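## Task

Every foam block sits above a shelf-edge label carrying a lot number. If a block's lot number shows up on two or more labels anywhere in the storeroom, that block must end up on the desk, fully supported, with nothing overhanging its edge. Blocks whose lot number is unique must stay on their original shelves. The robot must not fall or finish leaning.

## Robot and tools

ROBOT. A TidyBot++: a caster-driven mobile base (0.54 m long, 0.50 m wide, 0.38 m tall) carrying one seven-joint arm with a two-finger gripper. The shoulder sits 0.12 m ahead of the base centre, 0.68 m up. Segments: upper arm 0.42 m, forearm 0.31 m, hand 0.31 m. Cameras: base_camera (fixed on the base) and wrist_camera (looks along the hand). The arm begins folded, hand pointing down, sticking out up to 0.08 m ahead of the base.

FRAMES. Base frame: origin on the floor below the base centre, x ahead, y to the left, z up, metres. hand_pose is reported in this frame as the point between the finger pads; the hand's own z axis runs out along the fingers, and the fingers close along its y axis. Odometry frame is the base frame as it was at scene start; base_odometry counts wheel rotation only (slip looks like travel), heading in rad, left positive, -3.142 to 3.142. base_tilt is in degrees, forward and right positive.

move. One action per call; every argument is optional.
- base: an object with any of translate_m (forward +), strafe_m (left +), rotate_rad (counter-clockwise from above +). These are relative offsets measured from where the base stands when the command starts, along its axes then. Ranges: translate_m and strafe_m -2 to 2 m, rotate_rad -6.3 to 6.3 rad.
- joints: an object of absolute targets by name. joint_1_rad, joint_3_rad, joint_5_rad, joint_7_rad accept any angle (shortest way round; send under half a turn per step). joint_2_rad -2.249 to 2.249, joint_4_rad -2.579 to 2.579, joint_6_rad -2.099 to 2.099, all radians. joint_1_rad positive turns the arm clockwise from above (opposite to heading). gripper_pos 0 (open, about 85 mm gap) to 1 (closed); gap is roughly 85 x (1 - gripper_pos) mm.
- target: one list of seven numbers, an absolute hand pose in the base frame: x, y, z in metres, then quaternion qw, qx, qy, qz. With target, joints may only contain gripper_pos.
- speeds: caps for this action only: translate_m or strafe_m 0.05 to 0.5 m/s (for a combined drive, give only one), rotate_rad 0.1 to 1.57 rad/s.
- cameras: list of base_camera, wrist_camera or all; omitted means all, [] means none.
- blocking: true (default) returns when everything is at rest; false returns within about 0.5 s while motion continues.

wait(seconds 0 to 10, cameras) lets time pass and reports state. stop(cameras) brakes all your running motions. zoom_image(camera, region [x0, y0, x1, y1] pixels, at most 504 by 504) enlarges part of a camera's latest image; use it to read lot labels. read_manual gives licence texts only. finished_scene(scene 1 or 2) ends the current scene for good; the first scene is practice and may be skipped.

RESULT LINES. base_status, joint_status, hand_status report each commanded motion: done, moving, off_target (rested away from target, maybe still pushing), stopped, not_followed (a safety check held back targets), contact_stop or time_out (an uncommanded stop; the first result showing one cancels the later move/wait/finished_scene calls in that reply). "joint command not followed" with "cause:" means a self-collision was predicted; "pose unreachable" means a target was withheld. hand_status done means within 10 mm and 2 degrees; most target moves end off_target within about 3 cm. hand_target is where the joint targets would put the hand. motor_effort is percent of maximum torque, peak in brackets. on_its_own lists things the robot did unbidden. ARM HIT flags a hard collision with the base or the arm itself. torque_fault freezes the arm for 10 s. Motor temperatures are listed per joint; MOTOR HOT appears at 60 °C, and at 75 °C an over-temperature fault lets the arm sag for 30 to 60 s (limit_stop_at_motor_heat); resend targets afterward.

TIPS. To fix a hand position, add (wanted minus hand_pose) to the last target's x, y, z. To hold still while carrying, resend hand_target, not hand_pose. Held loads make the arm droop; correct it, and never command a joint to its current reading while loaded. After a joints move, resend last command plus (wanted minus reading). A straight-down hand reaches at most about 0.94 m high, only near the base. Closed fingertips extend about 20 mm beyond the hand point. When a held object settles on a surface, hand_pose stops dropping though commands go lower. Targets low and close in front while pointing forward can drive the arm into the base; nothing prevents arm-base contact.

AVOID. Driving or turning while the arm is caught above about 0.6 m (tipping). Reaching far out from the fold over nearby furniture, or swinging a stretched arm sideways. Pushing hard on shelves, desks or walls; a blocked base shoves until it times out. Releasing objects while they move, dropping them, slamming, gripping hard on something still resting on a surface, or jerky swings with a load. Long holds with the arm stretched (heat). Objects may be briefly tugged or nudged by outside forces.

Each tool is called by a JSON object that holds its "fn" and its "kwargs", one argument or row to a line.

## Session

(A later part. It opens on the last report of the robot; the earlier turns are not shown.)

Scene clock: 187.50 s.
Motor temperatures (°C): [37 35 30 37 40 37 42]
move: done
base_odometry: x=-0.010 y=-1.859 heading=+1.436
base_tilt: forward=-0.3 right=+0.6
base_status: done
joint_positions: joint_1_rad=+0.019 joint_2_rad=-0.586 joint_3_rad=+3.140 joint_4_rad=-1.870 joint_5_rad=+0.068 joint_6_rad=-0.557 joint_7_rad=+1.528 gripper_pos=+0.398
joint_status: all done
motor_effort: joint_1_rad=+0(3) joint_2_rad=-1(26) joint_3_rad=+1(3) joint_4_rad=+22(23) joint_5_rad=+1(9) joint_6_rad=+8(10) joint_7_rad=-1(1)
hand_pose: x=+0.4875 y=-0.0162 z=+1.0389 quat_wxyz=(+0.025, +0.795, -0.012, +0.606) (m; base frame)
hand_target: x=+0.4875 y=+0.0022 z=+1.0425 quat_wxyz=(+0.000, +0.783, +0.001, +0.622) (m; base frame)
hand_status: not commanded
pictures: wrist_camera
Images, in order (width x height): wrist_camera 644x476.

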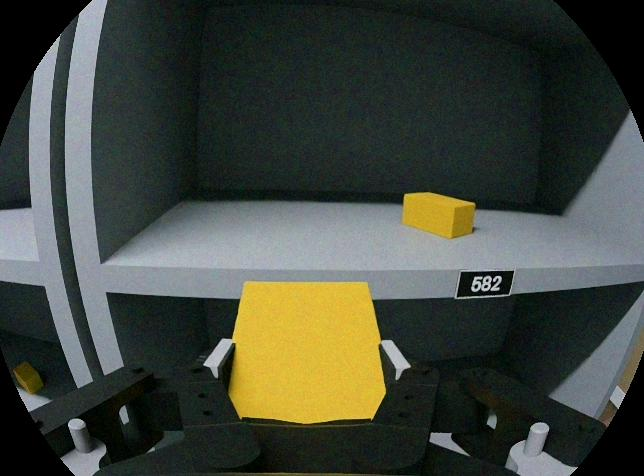

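{"fn": "move", "kwargs": {
  "base": {"strafe_m": -1.17},
  "cameras": ["wrist_camera"]
}}

{"fn": "move", "kwargs": {
  "base": {"translate_m": 1.8},
  "cameras": ["wrist_camera", "base_camera"]
}}

Scene clock: 191.53 s.
Motor temperatures (°C): [37 35 30 37 40 37 42]
move: done
base_odometry: x=+1.149 y=-2.016 heading=+1.436
base_tilt: forward=-0.3 right=+0.6
base_status: done
joint_positions: joint_1_rad=+0.018 joint_2_rad=-0.586 joint_3_rad=+3.140 joint_4_rad=-1.870 joint_5_rad=+0.067 joint_6_rad=-0.556 joint_7_rad=+1.528 gripper_pos=+0.398
joint_status: not commanded
motor_effort: joint_1_rad=+0(1) joint_2_rad=-1(2) joint_3_rad=+1(2) joint_4_rad=+22(23) joint_5_rad=+1(1) joint_6_rad=+9(10) joint_7_rad=+0(1)
hand_pose: x=+0.4875 y=-0.0156 z=+1.0390 quat_wxyz=(+0.024, +0.795, -0.012, +0.606) (m; base frame)
hand_target: x=+0.4875 y=+0.0022 z=+1.0425 quat_wxyz=(+0.000, +0.783, +0.001, +0.622) (m; base frame)
hand_status: not commanded
pictures: wrist_camera
Images, in order (width x height): wrist_camera 644x476.

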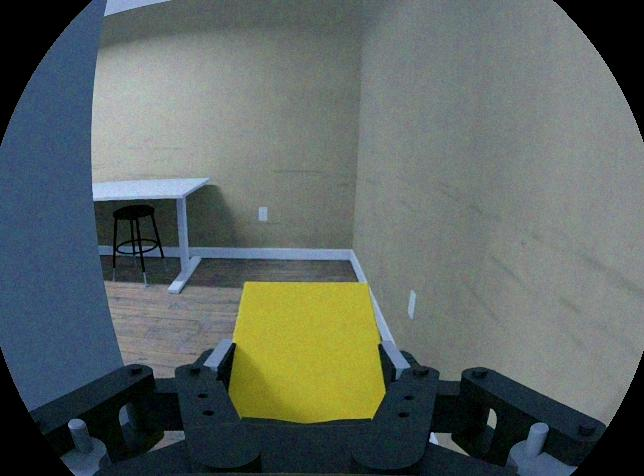

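Scene clock: 196.47 s.
Motor temperatures (°C): [37 35 30 37 40 37 42]
move: done
base_odometry: x=+1.391 y=-0.233 heading=+1.435
base_tilt: forward=-0.3 right=+0.6
base_status: done
joint_positions: joint_1_rad=+0.018 joint_2_rad=-0.594 joint_3_rad=+3.140 joint_4_rad=-1.871 joint_5_rad=+0.067 joint_6_rad=-0.554 joint_7_rad=+1.528 gripper_pos=+0.398
joint_status: not commanded
motor_effort: joint_1_rad=+0(1) joint_2_rad=+0(4) joint_3_rad=+1(1) joint_4_rad=+22(23) joint_5_rad=+1(1) joint_6_rad=+8(10) joint_7_rad=+0(1)
hand_pose: x=+0.4848 y=-0.0154 z=+1.0418 quat_wxyz=(+0.024, +0.792, -0.011, +0.609) (m; base frame)
hand_target: x=+0.4875 y=+0.0022 z=+1.0425 quat_wxyz=(+0.000, +0.783, +0.001, +0.622) (m; base frame)
hand_status: not commanded
pictures: base_camera, wrist_camera
Images, in order (width x height): base_camera 644x364, wrist_camera 644x476.

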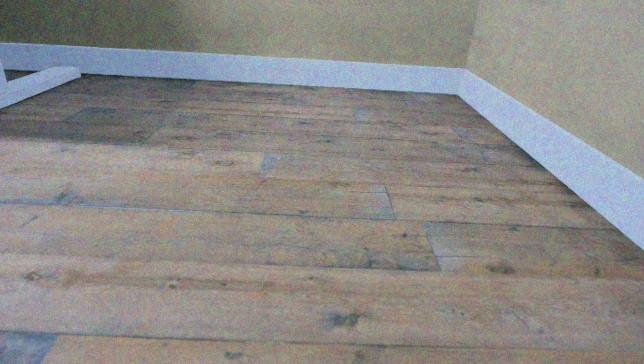

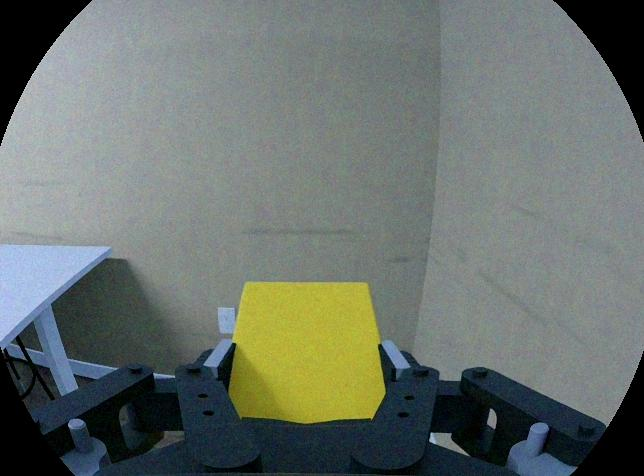

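{"fn": "move", "kwargs": {
  "base": {"strafe_m": 1.46},
  "cameras": ["wrist_camera"]
}}

Scene clock: 200.93 s.
Motor temperatures (°C): [37 35 30 37 40 37 42]
move: done
base_odometry: x=-0.056 y=-0.035 heading=+1.435
base_tilt: forward=-0.3 right=+0.6
base_status: done
joint_positions: joint_1_rad=+0.017 joint_2_rad=-0.594 joint_3_rad=+3.141 joint_4_rad=-1.871 joint_5_rad=+0.066 joint_6_rad=-0.554 joint_7_rad=+1.528 gripper_pos=+0.398
joint_status: not commanded
motor_effort: joint_1_rad=+0(1) joint_2_rad=-1(2) joint_3_rad=+1(3) joint_4_rad=+22(23) joint_5_rad=+1(2) joint_6_rad=+9(9) joint_7_rad=+0(1)
hand_pose: x=+0.4848 y=-0.0152 z=+1.0418 quat_wxyz=(+0.023, +0.792, -0.011, +0.609) (m; base frame)
hand_target: x=+0.4875 y=+0.0022 z=+1.0425 quat_wxyz=(+0.000, +0.783, +0.001, +0.622) (m; base frame)
hand_status: not commanded
pictures: wrist_camera
Images, in order (width x height): wrist_camera 644x476.

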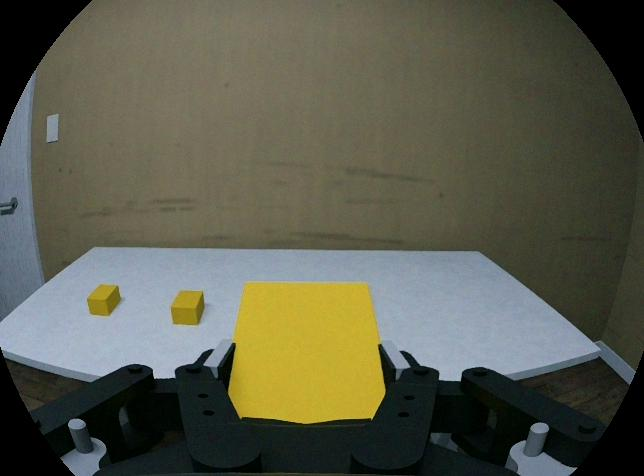

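{"fn": "move", "kwargs": {
  "base": {"translate_m": 0.438},
  "joints": {"joint_1_rad": 0.0, "joint_2_rad": -0.02, "joint_3_rad": 3.14, "joint_4_rad": -2.02, "joint_5_rad": 0.0, "joint_6_rad": -0.05, "joint_7_rad": 1.571},
  "cameras": ["wrist_camera", "base_camera"]
}}

Scene clock: 203.33 s.
Motor temperatures (°C): [37 35 30 37 40 37 42]
move: done
base_odometry: x=+0.004 y=+0.399 heading=+1.436
base_tilt: forward=-0.3 right=+0.6
base_status: done
joint_positions: joint_1_rad=+0.017 joint_2_rad=-0.026 joint_3_rad=+3.141 joint_4_rad=-1.990 joint_5_rad=+0.066 joint_6_rad=-0.107 joint_7_rad=+1.528 gripper_pos=+0.398
joint_status: all done
motor_effort: joint_1_rad=-1(2) joint_2_rad=-19(23) joint_3_rad=+0(1) joint_4_rad=+21(23) joint_5_rad=+1(2) joint_6_rad=+8(10) joint_7_rad=+0(1)
hand_pose: x=+0.6714 y=-0.0096 z=+0.8328 quat_wxyz=(+0.013, +0.860, +0.001, +0.510) (m; base frame)
hand_target: x=+0.6726 y=+0.0022 z=+0.8282 quat_wxyz=(+0.000, +0.855, +0.001, +0.519) (m; base frame)
hand_status: not commanded
pictures: base_camera, wrist_camera
Images, in order (width x height): base_camera 644x364, wrist_camera 644x476.

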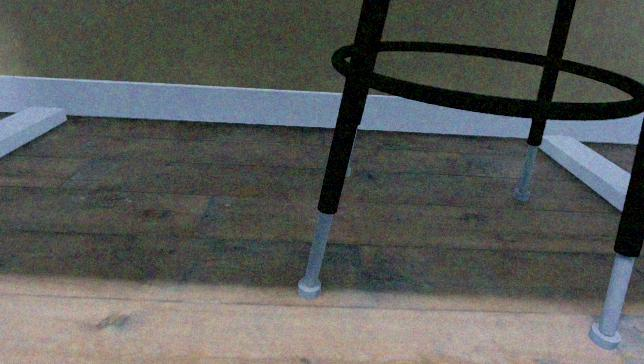

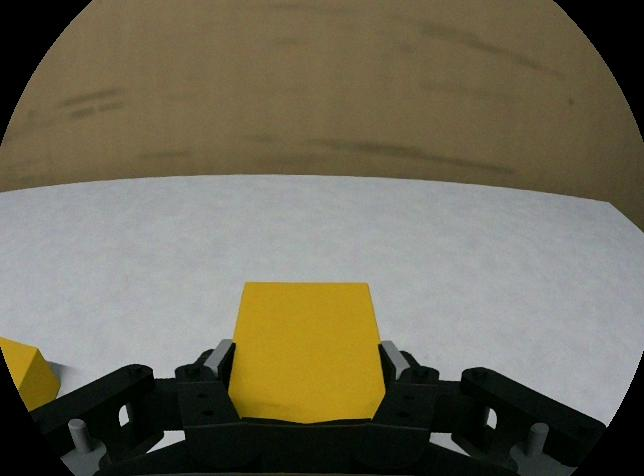

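{"fn": "move", "kwargs": {
  "joints": {"joint_2_rad": 0.045, "joint_4_rad": -2.145, "joint_6_rad": 0.135},
  "cameras": []
}}

{"fn": "move", "kwargs": {
  "joints": {"joint_2_rad": 0.057, "joint_4_rad": -2.163, "joint_6_rad": 0.165},
  "cameras": ["wrist_camera"]
}}

Scene clock: 204.87 s.
Motor temperatures (°C): [37 35 30 37 40 37 42]
move: done
base_odometry: x=+0.004 y=+0.399 heading=+1.436
base_tilt: forward=-0.3 right=+0.6
base_status: not commanded
joint_positions: joint_1_rad=+0.017 joint_2_rad=+0.029 joint_3_rad=+3.141 joint_4_rad=-2.121 joint_5_rad=+0.066 joint_6_rad=+0.077 joint_7_rad=+1.528 gripper_pos=+0.398
joint_status: all done
motor_effort: joint_1_rad=+0(1) joint_2_rad=-20(22) joint_3_rad=+0(0) joint_4_rad=+19(21) joint_5_rad=+0(1) joint_6_rad=+8(9) joint_7_rad=+0(1)
hand_pose: x=+0.6671 y=-0.0057 z=+0.7802 quat_wxyz=(+0.008, +0.861, +0.004, +0.509) (m; base frame)
hand_target: x=+0.6694 y=+0.0022 z=+0.7748 quat_wxyz=(+0.000, +0.856, +0.001, +0.517) (m; base frame)
hand_status: not commanded
pictures: none
No camera images: "cameras" was empty.

Scene clock: 205.43 s.
Motor temperatures (°C): [37 35 30 37 40 37 42]
move: done
base_odometry: x=+0.004 y=+0.399 heading=+1.436
base_tilt: forward=-0.3 right=+0.6
base_status: not commanded
joint_positions: joint_1_rad=+0.017 joint_2_rad=+0.035 joint_3_rad=+3.141 joint_4_rad=-2.137 joint_5_rad=+0.066 joint_6_rad=+0.113 joint_7_rad=+1.528 gripper_pos=+0.398
joint_status: all done
motor_effort: joint_1_rad=+0(1) joint_2_rad=-19(20) joint_3_rad=+0(0) joint_4_rad=+19(20) joint_5_rad=+1(1) joint_6_rad=+8(8) joint_7_rad=+0(1)
hand_pose: x=+0.6677 y=-0.0050 z=+0.7780 quat_wxyz=(+0.007, +0.857, +0.005, +0.515) (m; base frame)
hand_target: x=+0.6689 y=+0.0022 z=+0.7669 quat_wxyz=(+0.000, +0.856, +0.001, +0.517) (m; base frame)
hand_status: not commanded
pictures: wrist_camera
Images, in order (width x height): wrist_camera 644x476.

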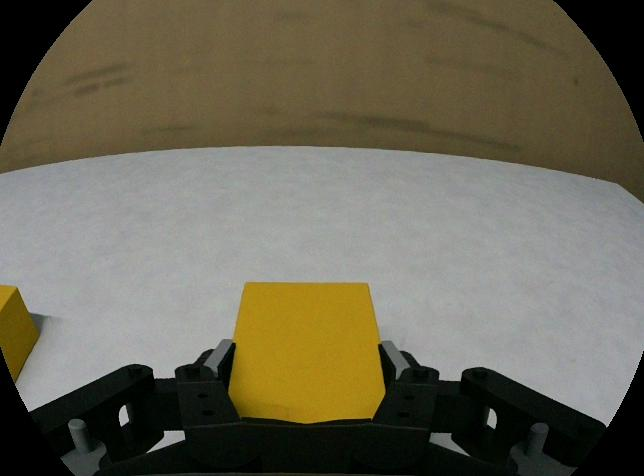

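{"fn": "move", "kwargs": {
  "joints": {"joint_2_rad": 0.067, "joint_4_rad": -2.178, "joint_6_rad": 0.19},
  "cameras": ["wrist_camera"]
}}

Scene clock: 206.17 s.
Motor temperatures (°C): [37 35 30 37 40 37 42]
move: done
base_odometry: x=+0.004 y=+0.399 heading=+1.436
base_tilt: forward=-0.3 right=+0.6
base_status: not commanded
joint_positions: joint_1_rad=+0.017 joint_2_rad=+0.044 joint_3_rad=+3.141 joint_4_rad=-2.151 joint_5_rad=+0.066 joint_6_rad=+0.139 joint_7_rad=+1.528 gripper_pos=+0.398
joint_status: all done
motor_effort: joint_1_rad=+0(1) joint_2_rad=-19(21) joint_3_rad=+0(0) joint_4_rad=+19(21) joint_5_rad=+1(1) joint_6_rad=+8(8) joint_7_rad=+0(1)
hand_pose: x=+0.6678 y=-0.0045 z=+0.7733 quat_wxyz=(+0.006, +0.856, +0.005, +0.516) (m; base frame)
hand_target: x=+0.6682 y=+0.0022 z=+0.7605 quat_wxyz=(+0.000, +0.856, +0.001, +0.517) (m; base frame)
hand_status: not commanded
pictures: wrist_camera
Images, in order (width x height): wrist_camera 644x476.

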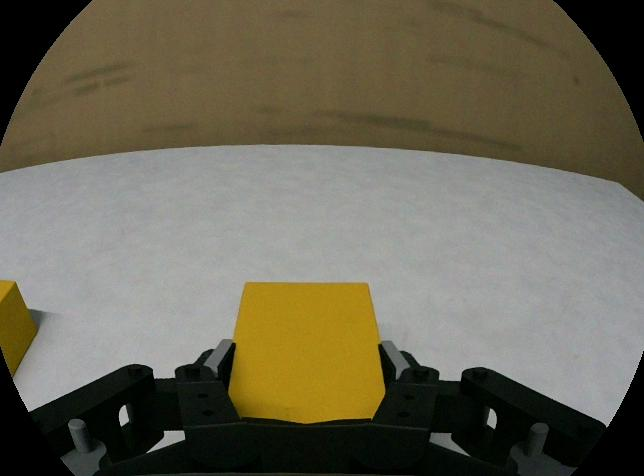

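{"fn": "move", "kwargs": {
  "joints": {"joint_2_rad": 0.077, "joint_4_rad": -2.192, "joint_6_rad": 0.213},
  "cameras": ["wrist_camera"]
}}

Scene clock: 206.87 s.
Motor temperatures (°C): [37 35 30 37 40 37 42]
move: done
base_odometry: x=+0.004 y=+0.399 heading=+1.436
base_tilt: forward=-0.3 right=+0.6
base_status: not commanded
joint_positions: joint_1_rad=+0.017 joint_2_rad=+0.053 joint_3_rad=+3.141 joint_4_rad=-2.165 joint_5_rad=+0.066 joint_6_rad=+0.163 joint_7_rad=+1.528 gripper_pos=+0.398
joint_status: all done
motor_effort: joint_1_rad=+0(1) joint_2_rad=-20(21) joint_3_rad=+0(0) joint_4_rad=+18(19) joint_5_rad=+1(1) joint_6_rad=+8(9) joint_7_rad=+0(1)
hand_pose: x=+0.6674 y=-0.0040 z=+0.7671 quat_wxyz=(+0.005, +0.856, +0.006, +0.516) (m; base frame)
hand_target: x=+0.6675 y=+0.0022 z=+0.7541 quat_wxyz=(+0.000, +0.856, +0.001, +0.517) (m; base frame)
hand_status: not commanded
pictures: wrist_camera
Images, in order (width x height): wrist_camera 644x476.

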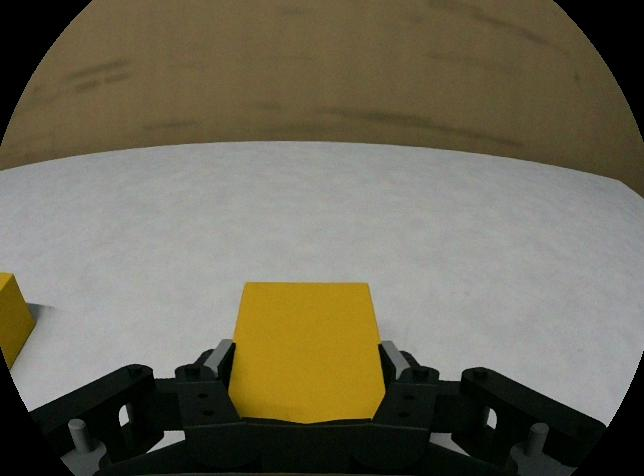

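{"fn": "move", "kwargs": {
  "joints": {"joint_2_rad": 0.082, "joint_4_rad": -2.199, "joint_6_rad": 0.224},
  "cameras": ["wrist_camera"]
}}

Scene clock: 208.77 s.
Motor temperatures (°C): [37 35 30 37 40 37 42]
move: done
base_odometry: x=+0.004 y=+0.399 heading=+1.436
base_tilt: forward=-0.3 right=+0.6
base_status: not commanded
joint_positions: joint_1_rad=+0.017 joint_2_rad=+0.056 joint_3_rad=+3.141 joint_4_rad=-2.170 joint_5_rad=+0.066 joint_6_rad=+0.174 joint_7_rad=+1.528 gripper_pos=+0.398
joint_status: all done
motor_effort: joint_1_rad=-1(1) joint_2_rad=-20(20) joint_3_rad=+0(0) joint_4_rad=+18(20) joint_5_rad=+1(1) joint_6_rad=+8(9) joint_7_rad=+0(1)
hand_pose: x=+0.6675 y=-0.0038 z=+0.7659 quat_wxyz=(+0.005, +0.855, +0.006, +0.518) (m; base frame)
hand_target: x=+0.6670 y=+0.0022 z=+0.7507 quat_wxyz=(+0.000, +0.857, +0.001, +0.516) (m; base frame)
hand_status: not commanded
pictures: wrist_camera
Images, in order (width x height): wrist_camera 644x476.

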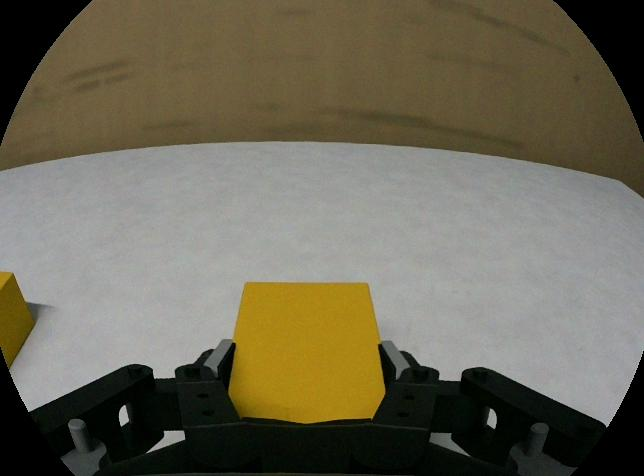

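{"fn": "move", "kwargs": {
  "joints": {"joint_2_rad": 0.088, "joint_4_rad": -2.207, "joint_6_rad": 0.237},
  "cameras": ["wrist_camera"]
}}

Scene clock: 209.40 s.
Motor temperatures (°C): [37 35 30 37 40 37 42]
move: done
base_odometry: x=+0.004 y=+0.399 heading=+1.436
base_tilt: forward=-0.3 right=+0.6
base_status: not commanded
joint_positions: joint_1_rad=+0.017 joint_2_rad=+0.057 joint_3_rad=+3.141 joint_4_rad=-2.177 joint_5_rad=+0.066 joint_6_rad=+0.188 joint_7_rad=+1.528 gripper_pos=+0.398
joint_status: all done
motor_effort: joint_1_rad=-1(2) joint_2_rad=-19(20) joint_3_rad=+0(1) joint_4_rad=+18(19) joint_5_rad=+0(1) joint_6_rad=+8(9) joint_7_rad=+0(0)
hand_pose: x=+0.6676 y=-0.0035 z=+0.7659 quat_wxyz=(+0.005, +0.854, +0.006, +0.521) (m; base frame)
hand_target: x=+0.6665 y=+0.0022 z=+0.7469 quat_wxyz=(+0.000, +0.857, +0.001, +0.516) (m; base frame)
hand_status: not commanded
pictures: wrist_camera
Images, in order (width x height): wrist_camera 644x476.

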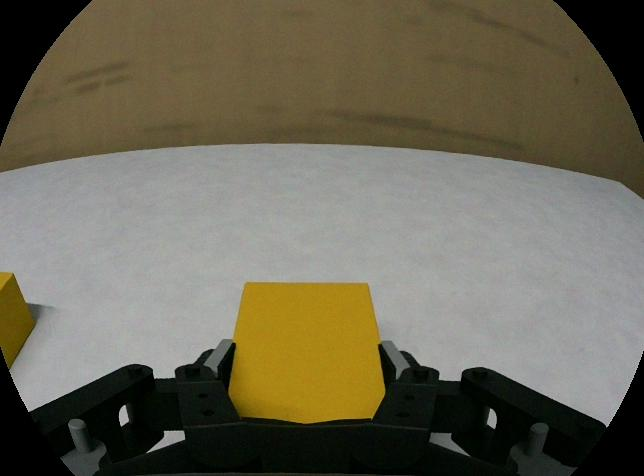

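{"fn": "move", "kwargs": {
  "joints": {"gripper_pos": 0.2},
  "cameras": ["wrist_camera"]
}}

{"fn": "move", "kwargs": {
  "joints": {"gripper_pos": 0.0},
  "cameras": ["wrist_camera"]
}}

Scene clock: 210.40 s.
Motor temperatures (°C): [37 35 30 37 40 37 42]
move: done
base_odometry: x=+0.004 y=+0.399 heading=+1.436
base_tilt: forward=-0.3 right=+0.6
base_status: not commanded
joint_positions: joint_1_rad=+0.017 joint_2_rad=+0.063 joint_3_rad=+3.141 joint_4_rad=-2.178 joint_5_rad=+0.066 joint_6_rad=+0.188 joint_7_rad=+1.528 gripper_pos=+0.200
joint_status: all done
motor_effort: joint_1_rad=+0(1) joint_2_rad=-20(20) joint_3_rad=+0(0) joint_4_rad=+18(19) joint_5_rad=+0(1) joint_6_rad=+7(8) joint_7_rad=-1(1)
hand_pose: x=+0.6676 y=-0.0035 z=+0.7621 quat_wxyz=(+0.005, +0.855, +0.006, +0.518) (m; base frame)
hand_target: x=+0.6665 y=+0.0022 z=+0.7469 quat_wxyz=(+0.000, +0.857, +0.001, +0.516) (m; base frame)
hand_status: not commanded
pictures: wrist_camera
Images, in order (width x height): wrist_camera 644x476.

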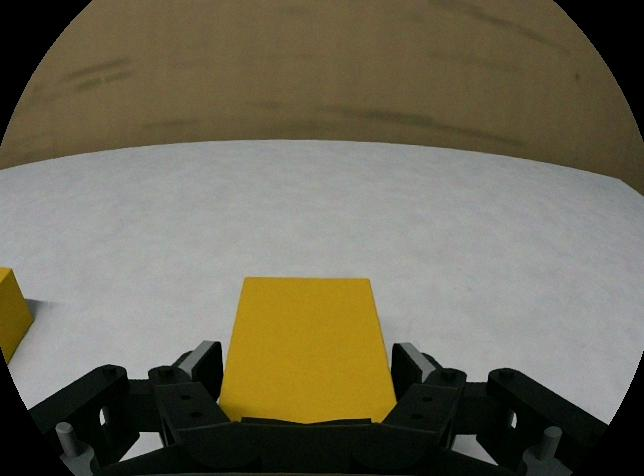

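Scene clock: 211.03 s.
Motor temperatures (°C): [37 35 30 37 40 37 42]
move: done
base_odometry: x=+0.004 y=+0.399 heading=+1.436
base_tilt: forward=-0.3 right=+0.6
base_status: not commanded
joint_positions: joint_1_rad=+0.017 joint_2_rad=+0.063 joint_3_rad=+3.141 joint_4_rad=-2.178 joint_5_rad=+0.066 joint_6_rad=+0.188 joint_7_rad=+1.528 gripper_pos=+0.000
joint_status: all done
motor_effort: joint_1_rad=+0(1) joint_2_rad=-20(20) joint_3_rad=+0(0) joint_4_rad=+18(19) joint_5_rad=+1(1) joint_6_rad=+8(8) joint_7_rad=+0(1)
hand_pose: x=+0.6676 y=-0.0035 z=+0.7621 quat_wxyz=(+0.005, +0.855, +0.006, +0.518) (m; base frame)
hand_target: x=+0.6665 y=+0.0022 z=+0.7469 quat_wxyz=(+0.000, +0.857, +0.001, +0.516) (m; base frame)
hand_status: not commanded
pictures: wrist_camera
Images, in order (width x height): wrist_camera 644x476.

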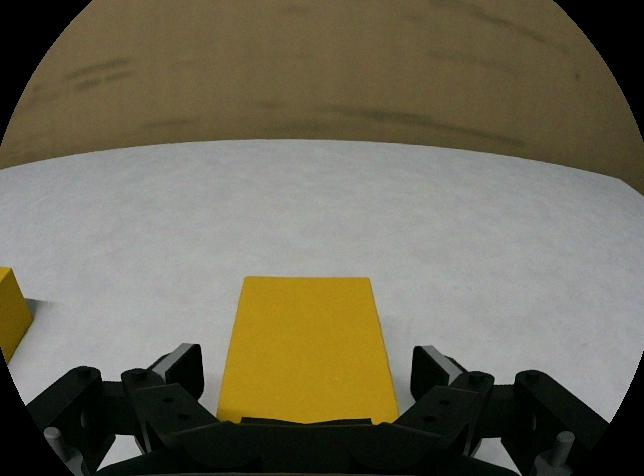

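{"fn": "move", "kwargs": {
  "joints": {"joint_2_rad": 0.052, "joint_4_rad": -2.135, "joint_6_rad": 0.125},
  "cameras": ["wrist_camera"]
}}

{"fn": "move", "kwargs": {
  "base": {"translate_m": -0.45},
  "cameras": ["wrist_camera"]
}}

Scene clock: 212.07 s.
Motor temperatures (°C): [37 35 30 37 40 37 42]
move: done
base_odometry: x=+0.004 y=+0.399 heading=+1.436
base_tilt: forward=-0.3 right=+0.6
base_status: not commanded
joint_positions: joint_1_rad=+0.017 joint_2_rad=+0.054 joint_3_rad=+3.141 joint_4_rad=-2.141 joint_5_rad=+0.066 joint_6_rad=+0.150 joint_7_rad=+1.528 gripper_pos=+0.000
joint_status: all done
motor_effort: joint_1_rad=+0(1) joint_2_rad=-20(21) joint_3_rad=+0(0) joint_4_rad=+19(19) joint_5_rad=+1(1) joint_6_rad=+8(9) joint_7_rad=+0(0)
hand_pose: x=+0.6735 y=-0.0043 z=+0.7755 quat_wxyz=(+0.006, +0.854, +0.005, +0.521) (m; base frame)
hand_target: x=+0.6719 y=+0.0022 z=+0.7735 quat_wxyz=(+0.000, +0.858, +0.001, +0.514) (m; base frame)
hand_status: not commanded
pictures: wrist_camera
Images, in order (width x height): wrist_camera 644x476.

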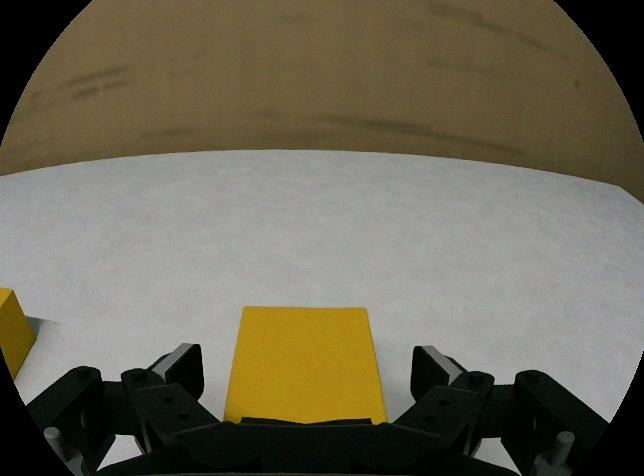

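Scene clock: 214.50 s.
Motor temperatures (°C): [37 35 30 37 40 37 42]
move: done
base_odometry: x=-0.057 y=-0.047 heading=+1.436
base_tilt: forward=-0.3 right=+0.6
base_status: done
joint_positions: joint_1_rad=+0.014 joint_2_rad=+0.045 joint_3_rad=+3.141 joint_4_rad=-2.141 joint_5_rad=+0.066 joint_6_rad=+0.150 joint_7_rad=+1.528 gripper_pos=+0.000
joint_status: not commanded
motor_effort: joint_1_rad=+0(3) joint_2_rad=-20(23) joint_3_rad=+0(3) joint_4_rad=+19(20) joint_5_rad=+1(1) joint_6_rad=+8(9) joint_7_rad=+0(1)
hand_pose: x=+0.6728 y=-0.0030 z=+0.7809 quat_wxyz=(+0.005, +0.851, +0.007, +0.525) (m; base frame)
hand_target: x=+0.6719 y=+0.0022 z=+0.7735 quat_wxyz=(+0.000, +0.858, +0.001, +0.514) (m; base frame)
hand_status: not commanded
pictures: wrist_camera
Images, in order (width x height): wrist_camera 644x476.

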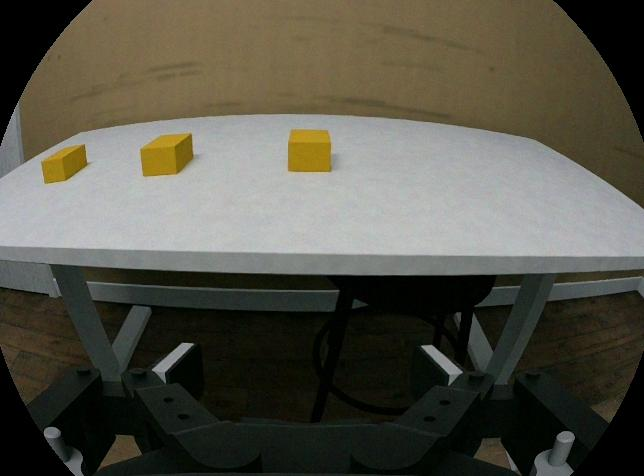

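{"fn": "move", "kwargs": {
  "base": {"strafe_m": -1.46},
  "joints": {"joint_1_rad": 0.0, "joint_2_rad": -0.72, "joint_3_rad": 3.14, "joint_4_rad": -2.38, "joint_5_rad": 0.0, "joint_6_rad": -0.6, "joint_7_rad": 1.571},
  "cameras": []
}}

{"fn": "move", "kwargs": {
  "base": {"translate_m": -1.8},
  "cameras": ["wrist_camera"]
}}

Scene clock: 220.43 s.
Motor temperatures (°C): [37 35 30 37 40 37 42]
move: done
base_odometry: x=+1.390 y=-0.243 heading=+1.436
base_tilt: forward=-0.3 right=+0.6
base_status: done
joint_positions: joint_1_rad=+0.011 joint_2_rad=-0.706 joint_3_rad=+3.140 joint_4_rad=-2.349 joint_5_rad=+0.066 joint_6_rad=-0.551 joint_7_rad=+1.528 gripper_pos=+0.000
joint_status: all done
motor_effort: joint_1_rad=+0(3) joint_2_rad=+3(23) joint_3_rad=+1(3) joint_4_rad=+21(23) joint_5_rad=+1(2) joint_6_rad=+7(10) joint_7_rad=+0(1)
hand_pose: x=+0.4122 y=-0.0121 z=+0.7978 quat_wxyz=(+0.021, +0.890, -0.006, +0.456) (m; base frame)
hand_target: x=+0.3949 y=+0.0018 z=+0.7722 quat_wxyz=(+0.000, +0.904, +0.001, +0.427) (m; base frame)
hand_status: not commanded
pictures: none
No camera images: "cameras" was empty.

Scene clock: 225.37 s.
Motor temperatures (°C): [37 35 30 37 40 37 42]
move: done
base_odometry: x=+1.148 y=-2.027 heading=+1.436
base_tilt: forward=-0.4 right=+0.6
base_status: done
joint_positions: joint_1_rad=+0.011 joint_2_rad=-0.711 joint_3_rad=+3.140 joint_4_rad=-2.350 joint_5_rad=+0.066 joint_6_rad=-0.554 joint_7_rad=+1.528 gripper_pos=+0.000
joint_status: not commanded
motor_effort: joint_1_rad=-1(1) joint_2_rad=+3(5) joint_3_rad=+1(1) joint_4_rad=+22(23) joint_5_rad=+1(1) joint_6_rad=+7(8) joint_7_rad=-1(1)
hand_pose: x=+0.4109 y=-0.0122 z=+0.7981 quat_wxyz=(+0.021, +0.889, -0.006, +0.457) (m; base frame)
hand_target: x=+0.3949 y=+0.0018 z=+0.7722 quat_wxyz=(+0.000, +0.904, +0.001, +0.427) (m; base frame)
hand_status: not commanded
pictures: wrist_camera
Images, in order (width x height): wrist_camera 644x476.

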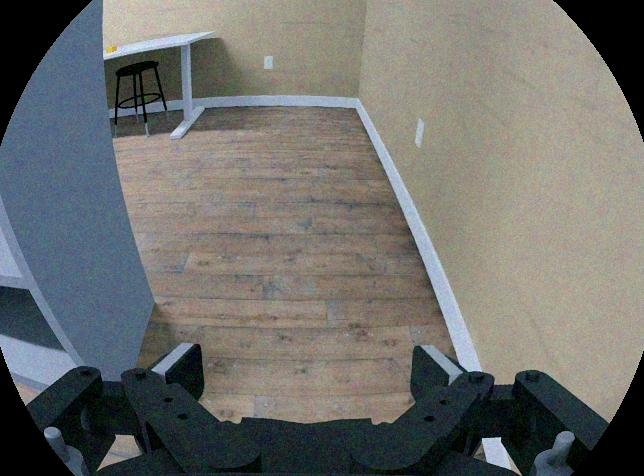

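{"fn": "move", "kwargs": {
  "base": {"strafe_m": 1.85, "translate_m": 0.12},
  "cameras": ["all"]
}}

Scene clock: 231.87 s.
Motor temperatures (°C): [37 35 30 37 40 37 42]
move: done
base_odometry: x=-0.669 y=-1.660 heading=+1.436
base_tilt: forward=-0.4 right=+0.6
base_status: done
joint_positions: joint_1_rad=+0.011 joint_2_rad=-0.711 joint_3_rad=+3.141 joint_4_rad=-2.350 joint_5_rad=+0.065 joint_6_rad=-0.554 joint_7_rad=+1.528 gripper_pos=+0.000
joint_status: not commanded
motor_effort: joint_1_rad=-1(1) joint_2_rad=+3(4) joint_3_rad=+1(2) joint_4_rad=+22(23) joint_5_rad=+1(1) joint_6_rad=+7(8) joint_7_rad=+0(1)
hand_pose: x=+0.4109 y=-0.0121 z=+0.7980 quat_wxyz=(+0.021, +0.889, -0.006, +0.457) (m; base frame)
hand_target: x=+0.3949 y=+0.0018 z=+0.7722 quat_wxyz=(+0.000, +0.904, +0.001, +0.427) (m; base frame)
hand_status: not commanded
pictures: base_camera, wrist_camera
Images, in order (width x height): base_camera 644x364, wrist_camera 644x476.

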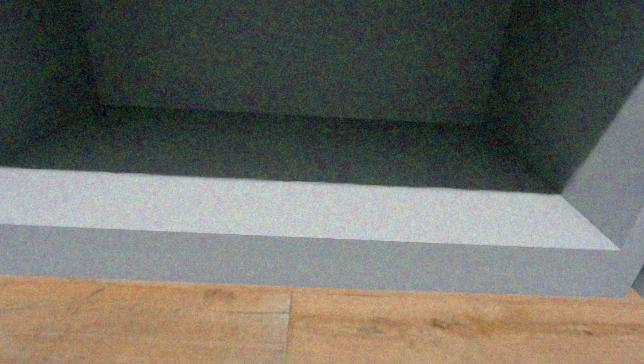

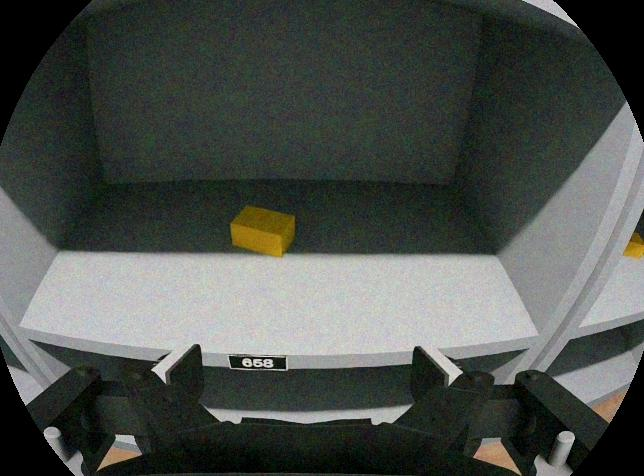

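{"fn": "zoom_image", "kwargs": {
  "camera": "wrist_camera",
  "region": [214, 340, 304, 385]
}}

Scaled by 5.600.

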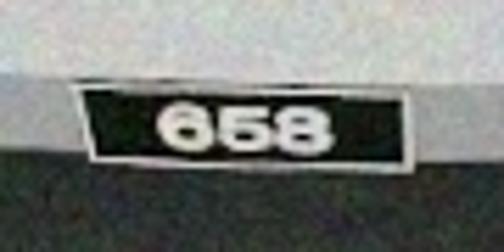

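{"fn": "zoom_image", "kwargs": {
  "camera": "wrist_camera",
  "region": [238, 353, 278, 373]
}}

{"fn": "move", "kwargs": {
  "base": {"translate_m": 0.12},
  "joints": {"joint_6_rad": -0.85},
  "cameras": ["wrist_camera"]
}}

{"fn": "zoom_image", "kwargs": {
  "camera": "wrist_camera",
  "region": [204, 270, 314, 400]
}}

Scaled by 12.600.

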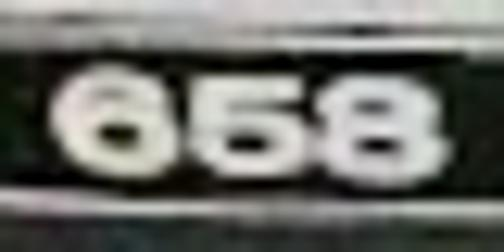

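Scene clock: 234.27 s.
Motor temperatures (°C): [37 35 30 37 40 37 42]
move: done
base_odometry: x=-0.653 y=-1.541 heading=+1.437
base_tilt: forward=-0.3 right=+0.6
base_status: done
joint_positions: joint_1_rad=+0.011 joint_2_rad=-0.712 joint_3_rad=+3.141 joint_4_rad=-2.364 joint_5_rad=+0.065 joint_6_rad=-0.816 joint_7_rad=+1.528 gripper_pos=+0.000
joint_status: all done
motor_effort: joint_1_rad=-1(1) joint_2_rad=+3(6) joint_3_rad=+1(1) joint_4_rad=+20(23) joint_5_rad=+1(1) joint_6_rad=+6(7) joint_7_rad=+0(1)
hand_pose: x=+0.3513 y=-0.0157 z=+0.7318 quat_wxyz=(+0.025, +0.943, -0.011, +0.331) (m; base frame)
hand_target: x=+0.3385 y=+0.0017 z=+0.7189 quat_wxyz=(+0.000, +0.951, +0.001, +0.311) (m; base frame)
hand_status: not commanded
pictures: wrist_camera
Images, in order (width x height): wrist_camera 644x476.

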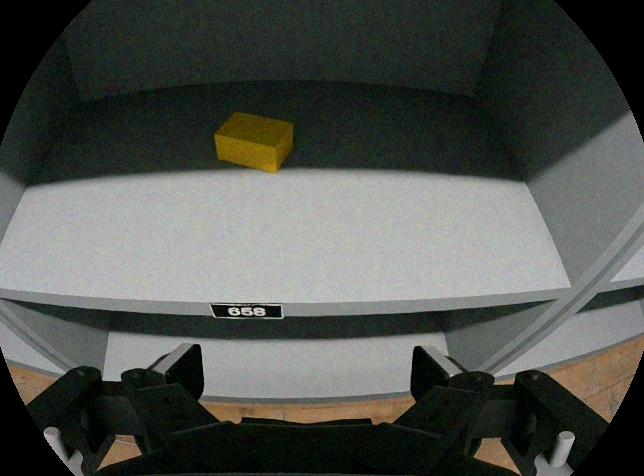

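Scaled by 3.877.

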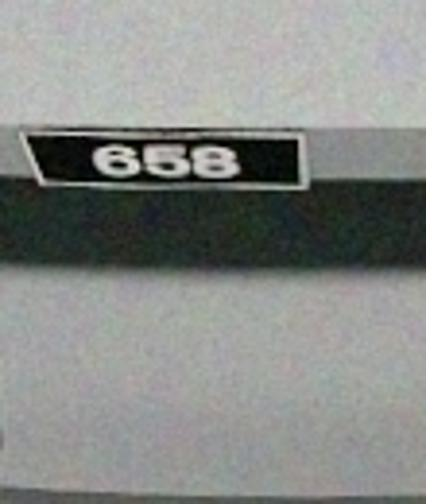

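{"fn": "move", "kwargs": {
  "base": {"translate_m": -0.1},
  "joints": {"joint_4_rad": -2.1, "joint_6_rad": -0.5},
  "cameras": ["wrist_camera"]
}}

Scene clock: 235.93 s.
Motor temperatures (°C): [37 35 30 37 40 37 42]
move: done
base_odometry: x=-0.667 y=-1.640 heading=+1.436
base_tilt: forward=-0.3 right=+0.6
base_status: done
joint_positions: joint_1_rad=+0.011 joint_2_rad=-0.717 joint_3_rad=+3.141 joint_4_rad=-2.109 joint_5_rad=+0.065 joint_6_rad=-0.558 joint_7_rad=+1.528 gripper_pos=+0.000
joint_status: all done
motor_effort: joint_1_rad=-1(1) joint_2_rad=+3(5) joint_3_rad=+1(1) joint_4_rad=+22(23) joint_5_rad=+1(1) joint_6_rad=+8(9) joint_7_rad=+0(1)
hand_pose: x=+0.4409 y=-0.0123 z=+0.9397 quat_wxyz=(+0.021, +0.828, -0.008, +0.561) (m; base frame)
hand_target: x=+0.4467 y=+0.0020 z=+0.9630 quat_wxyz=(+0.000, +0.808, +0.001, +0.590) (m; base frame)
hand_status: not commanded
pictures: wrist_camera
Images, in order (width x height): wrist_camera 644x476.

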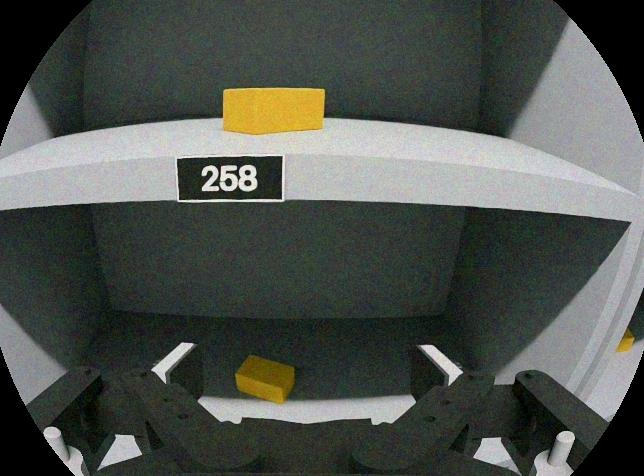

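{"fn": "finished_scene", "kwargs": {
  "scene": 2,
  "done": true
}}

The scene is finished: the task was done.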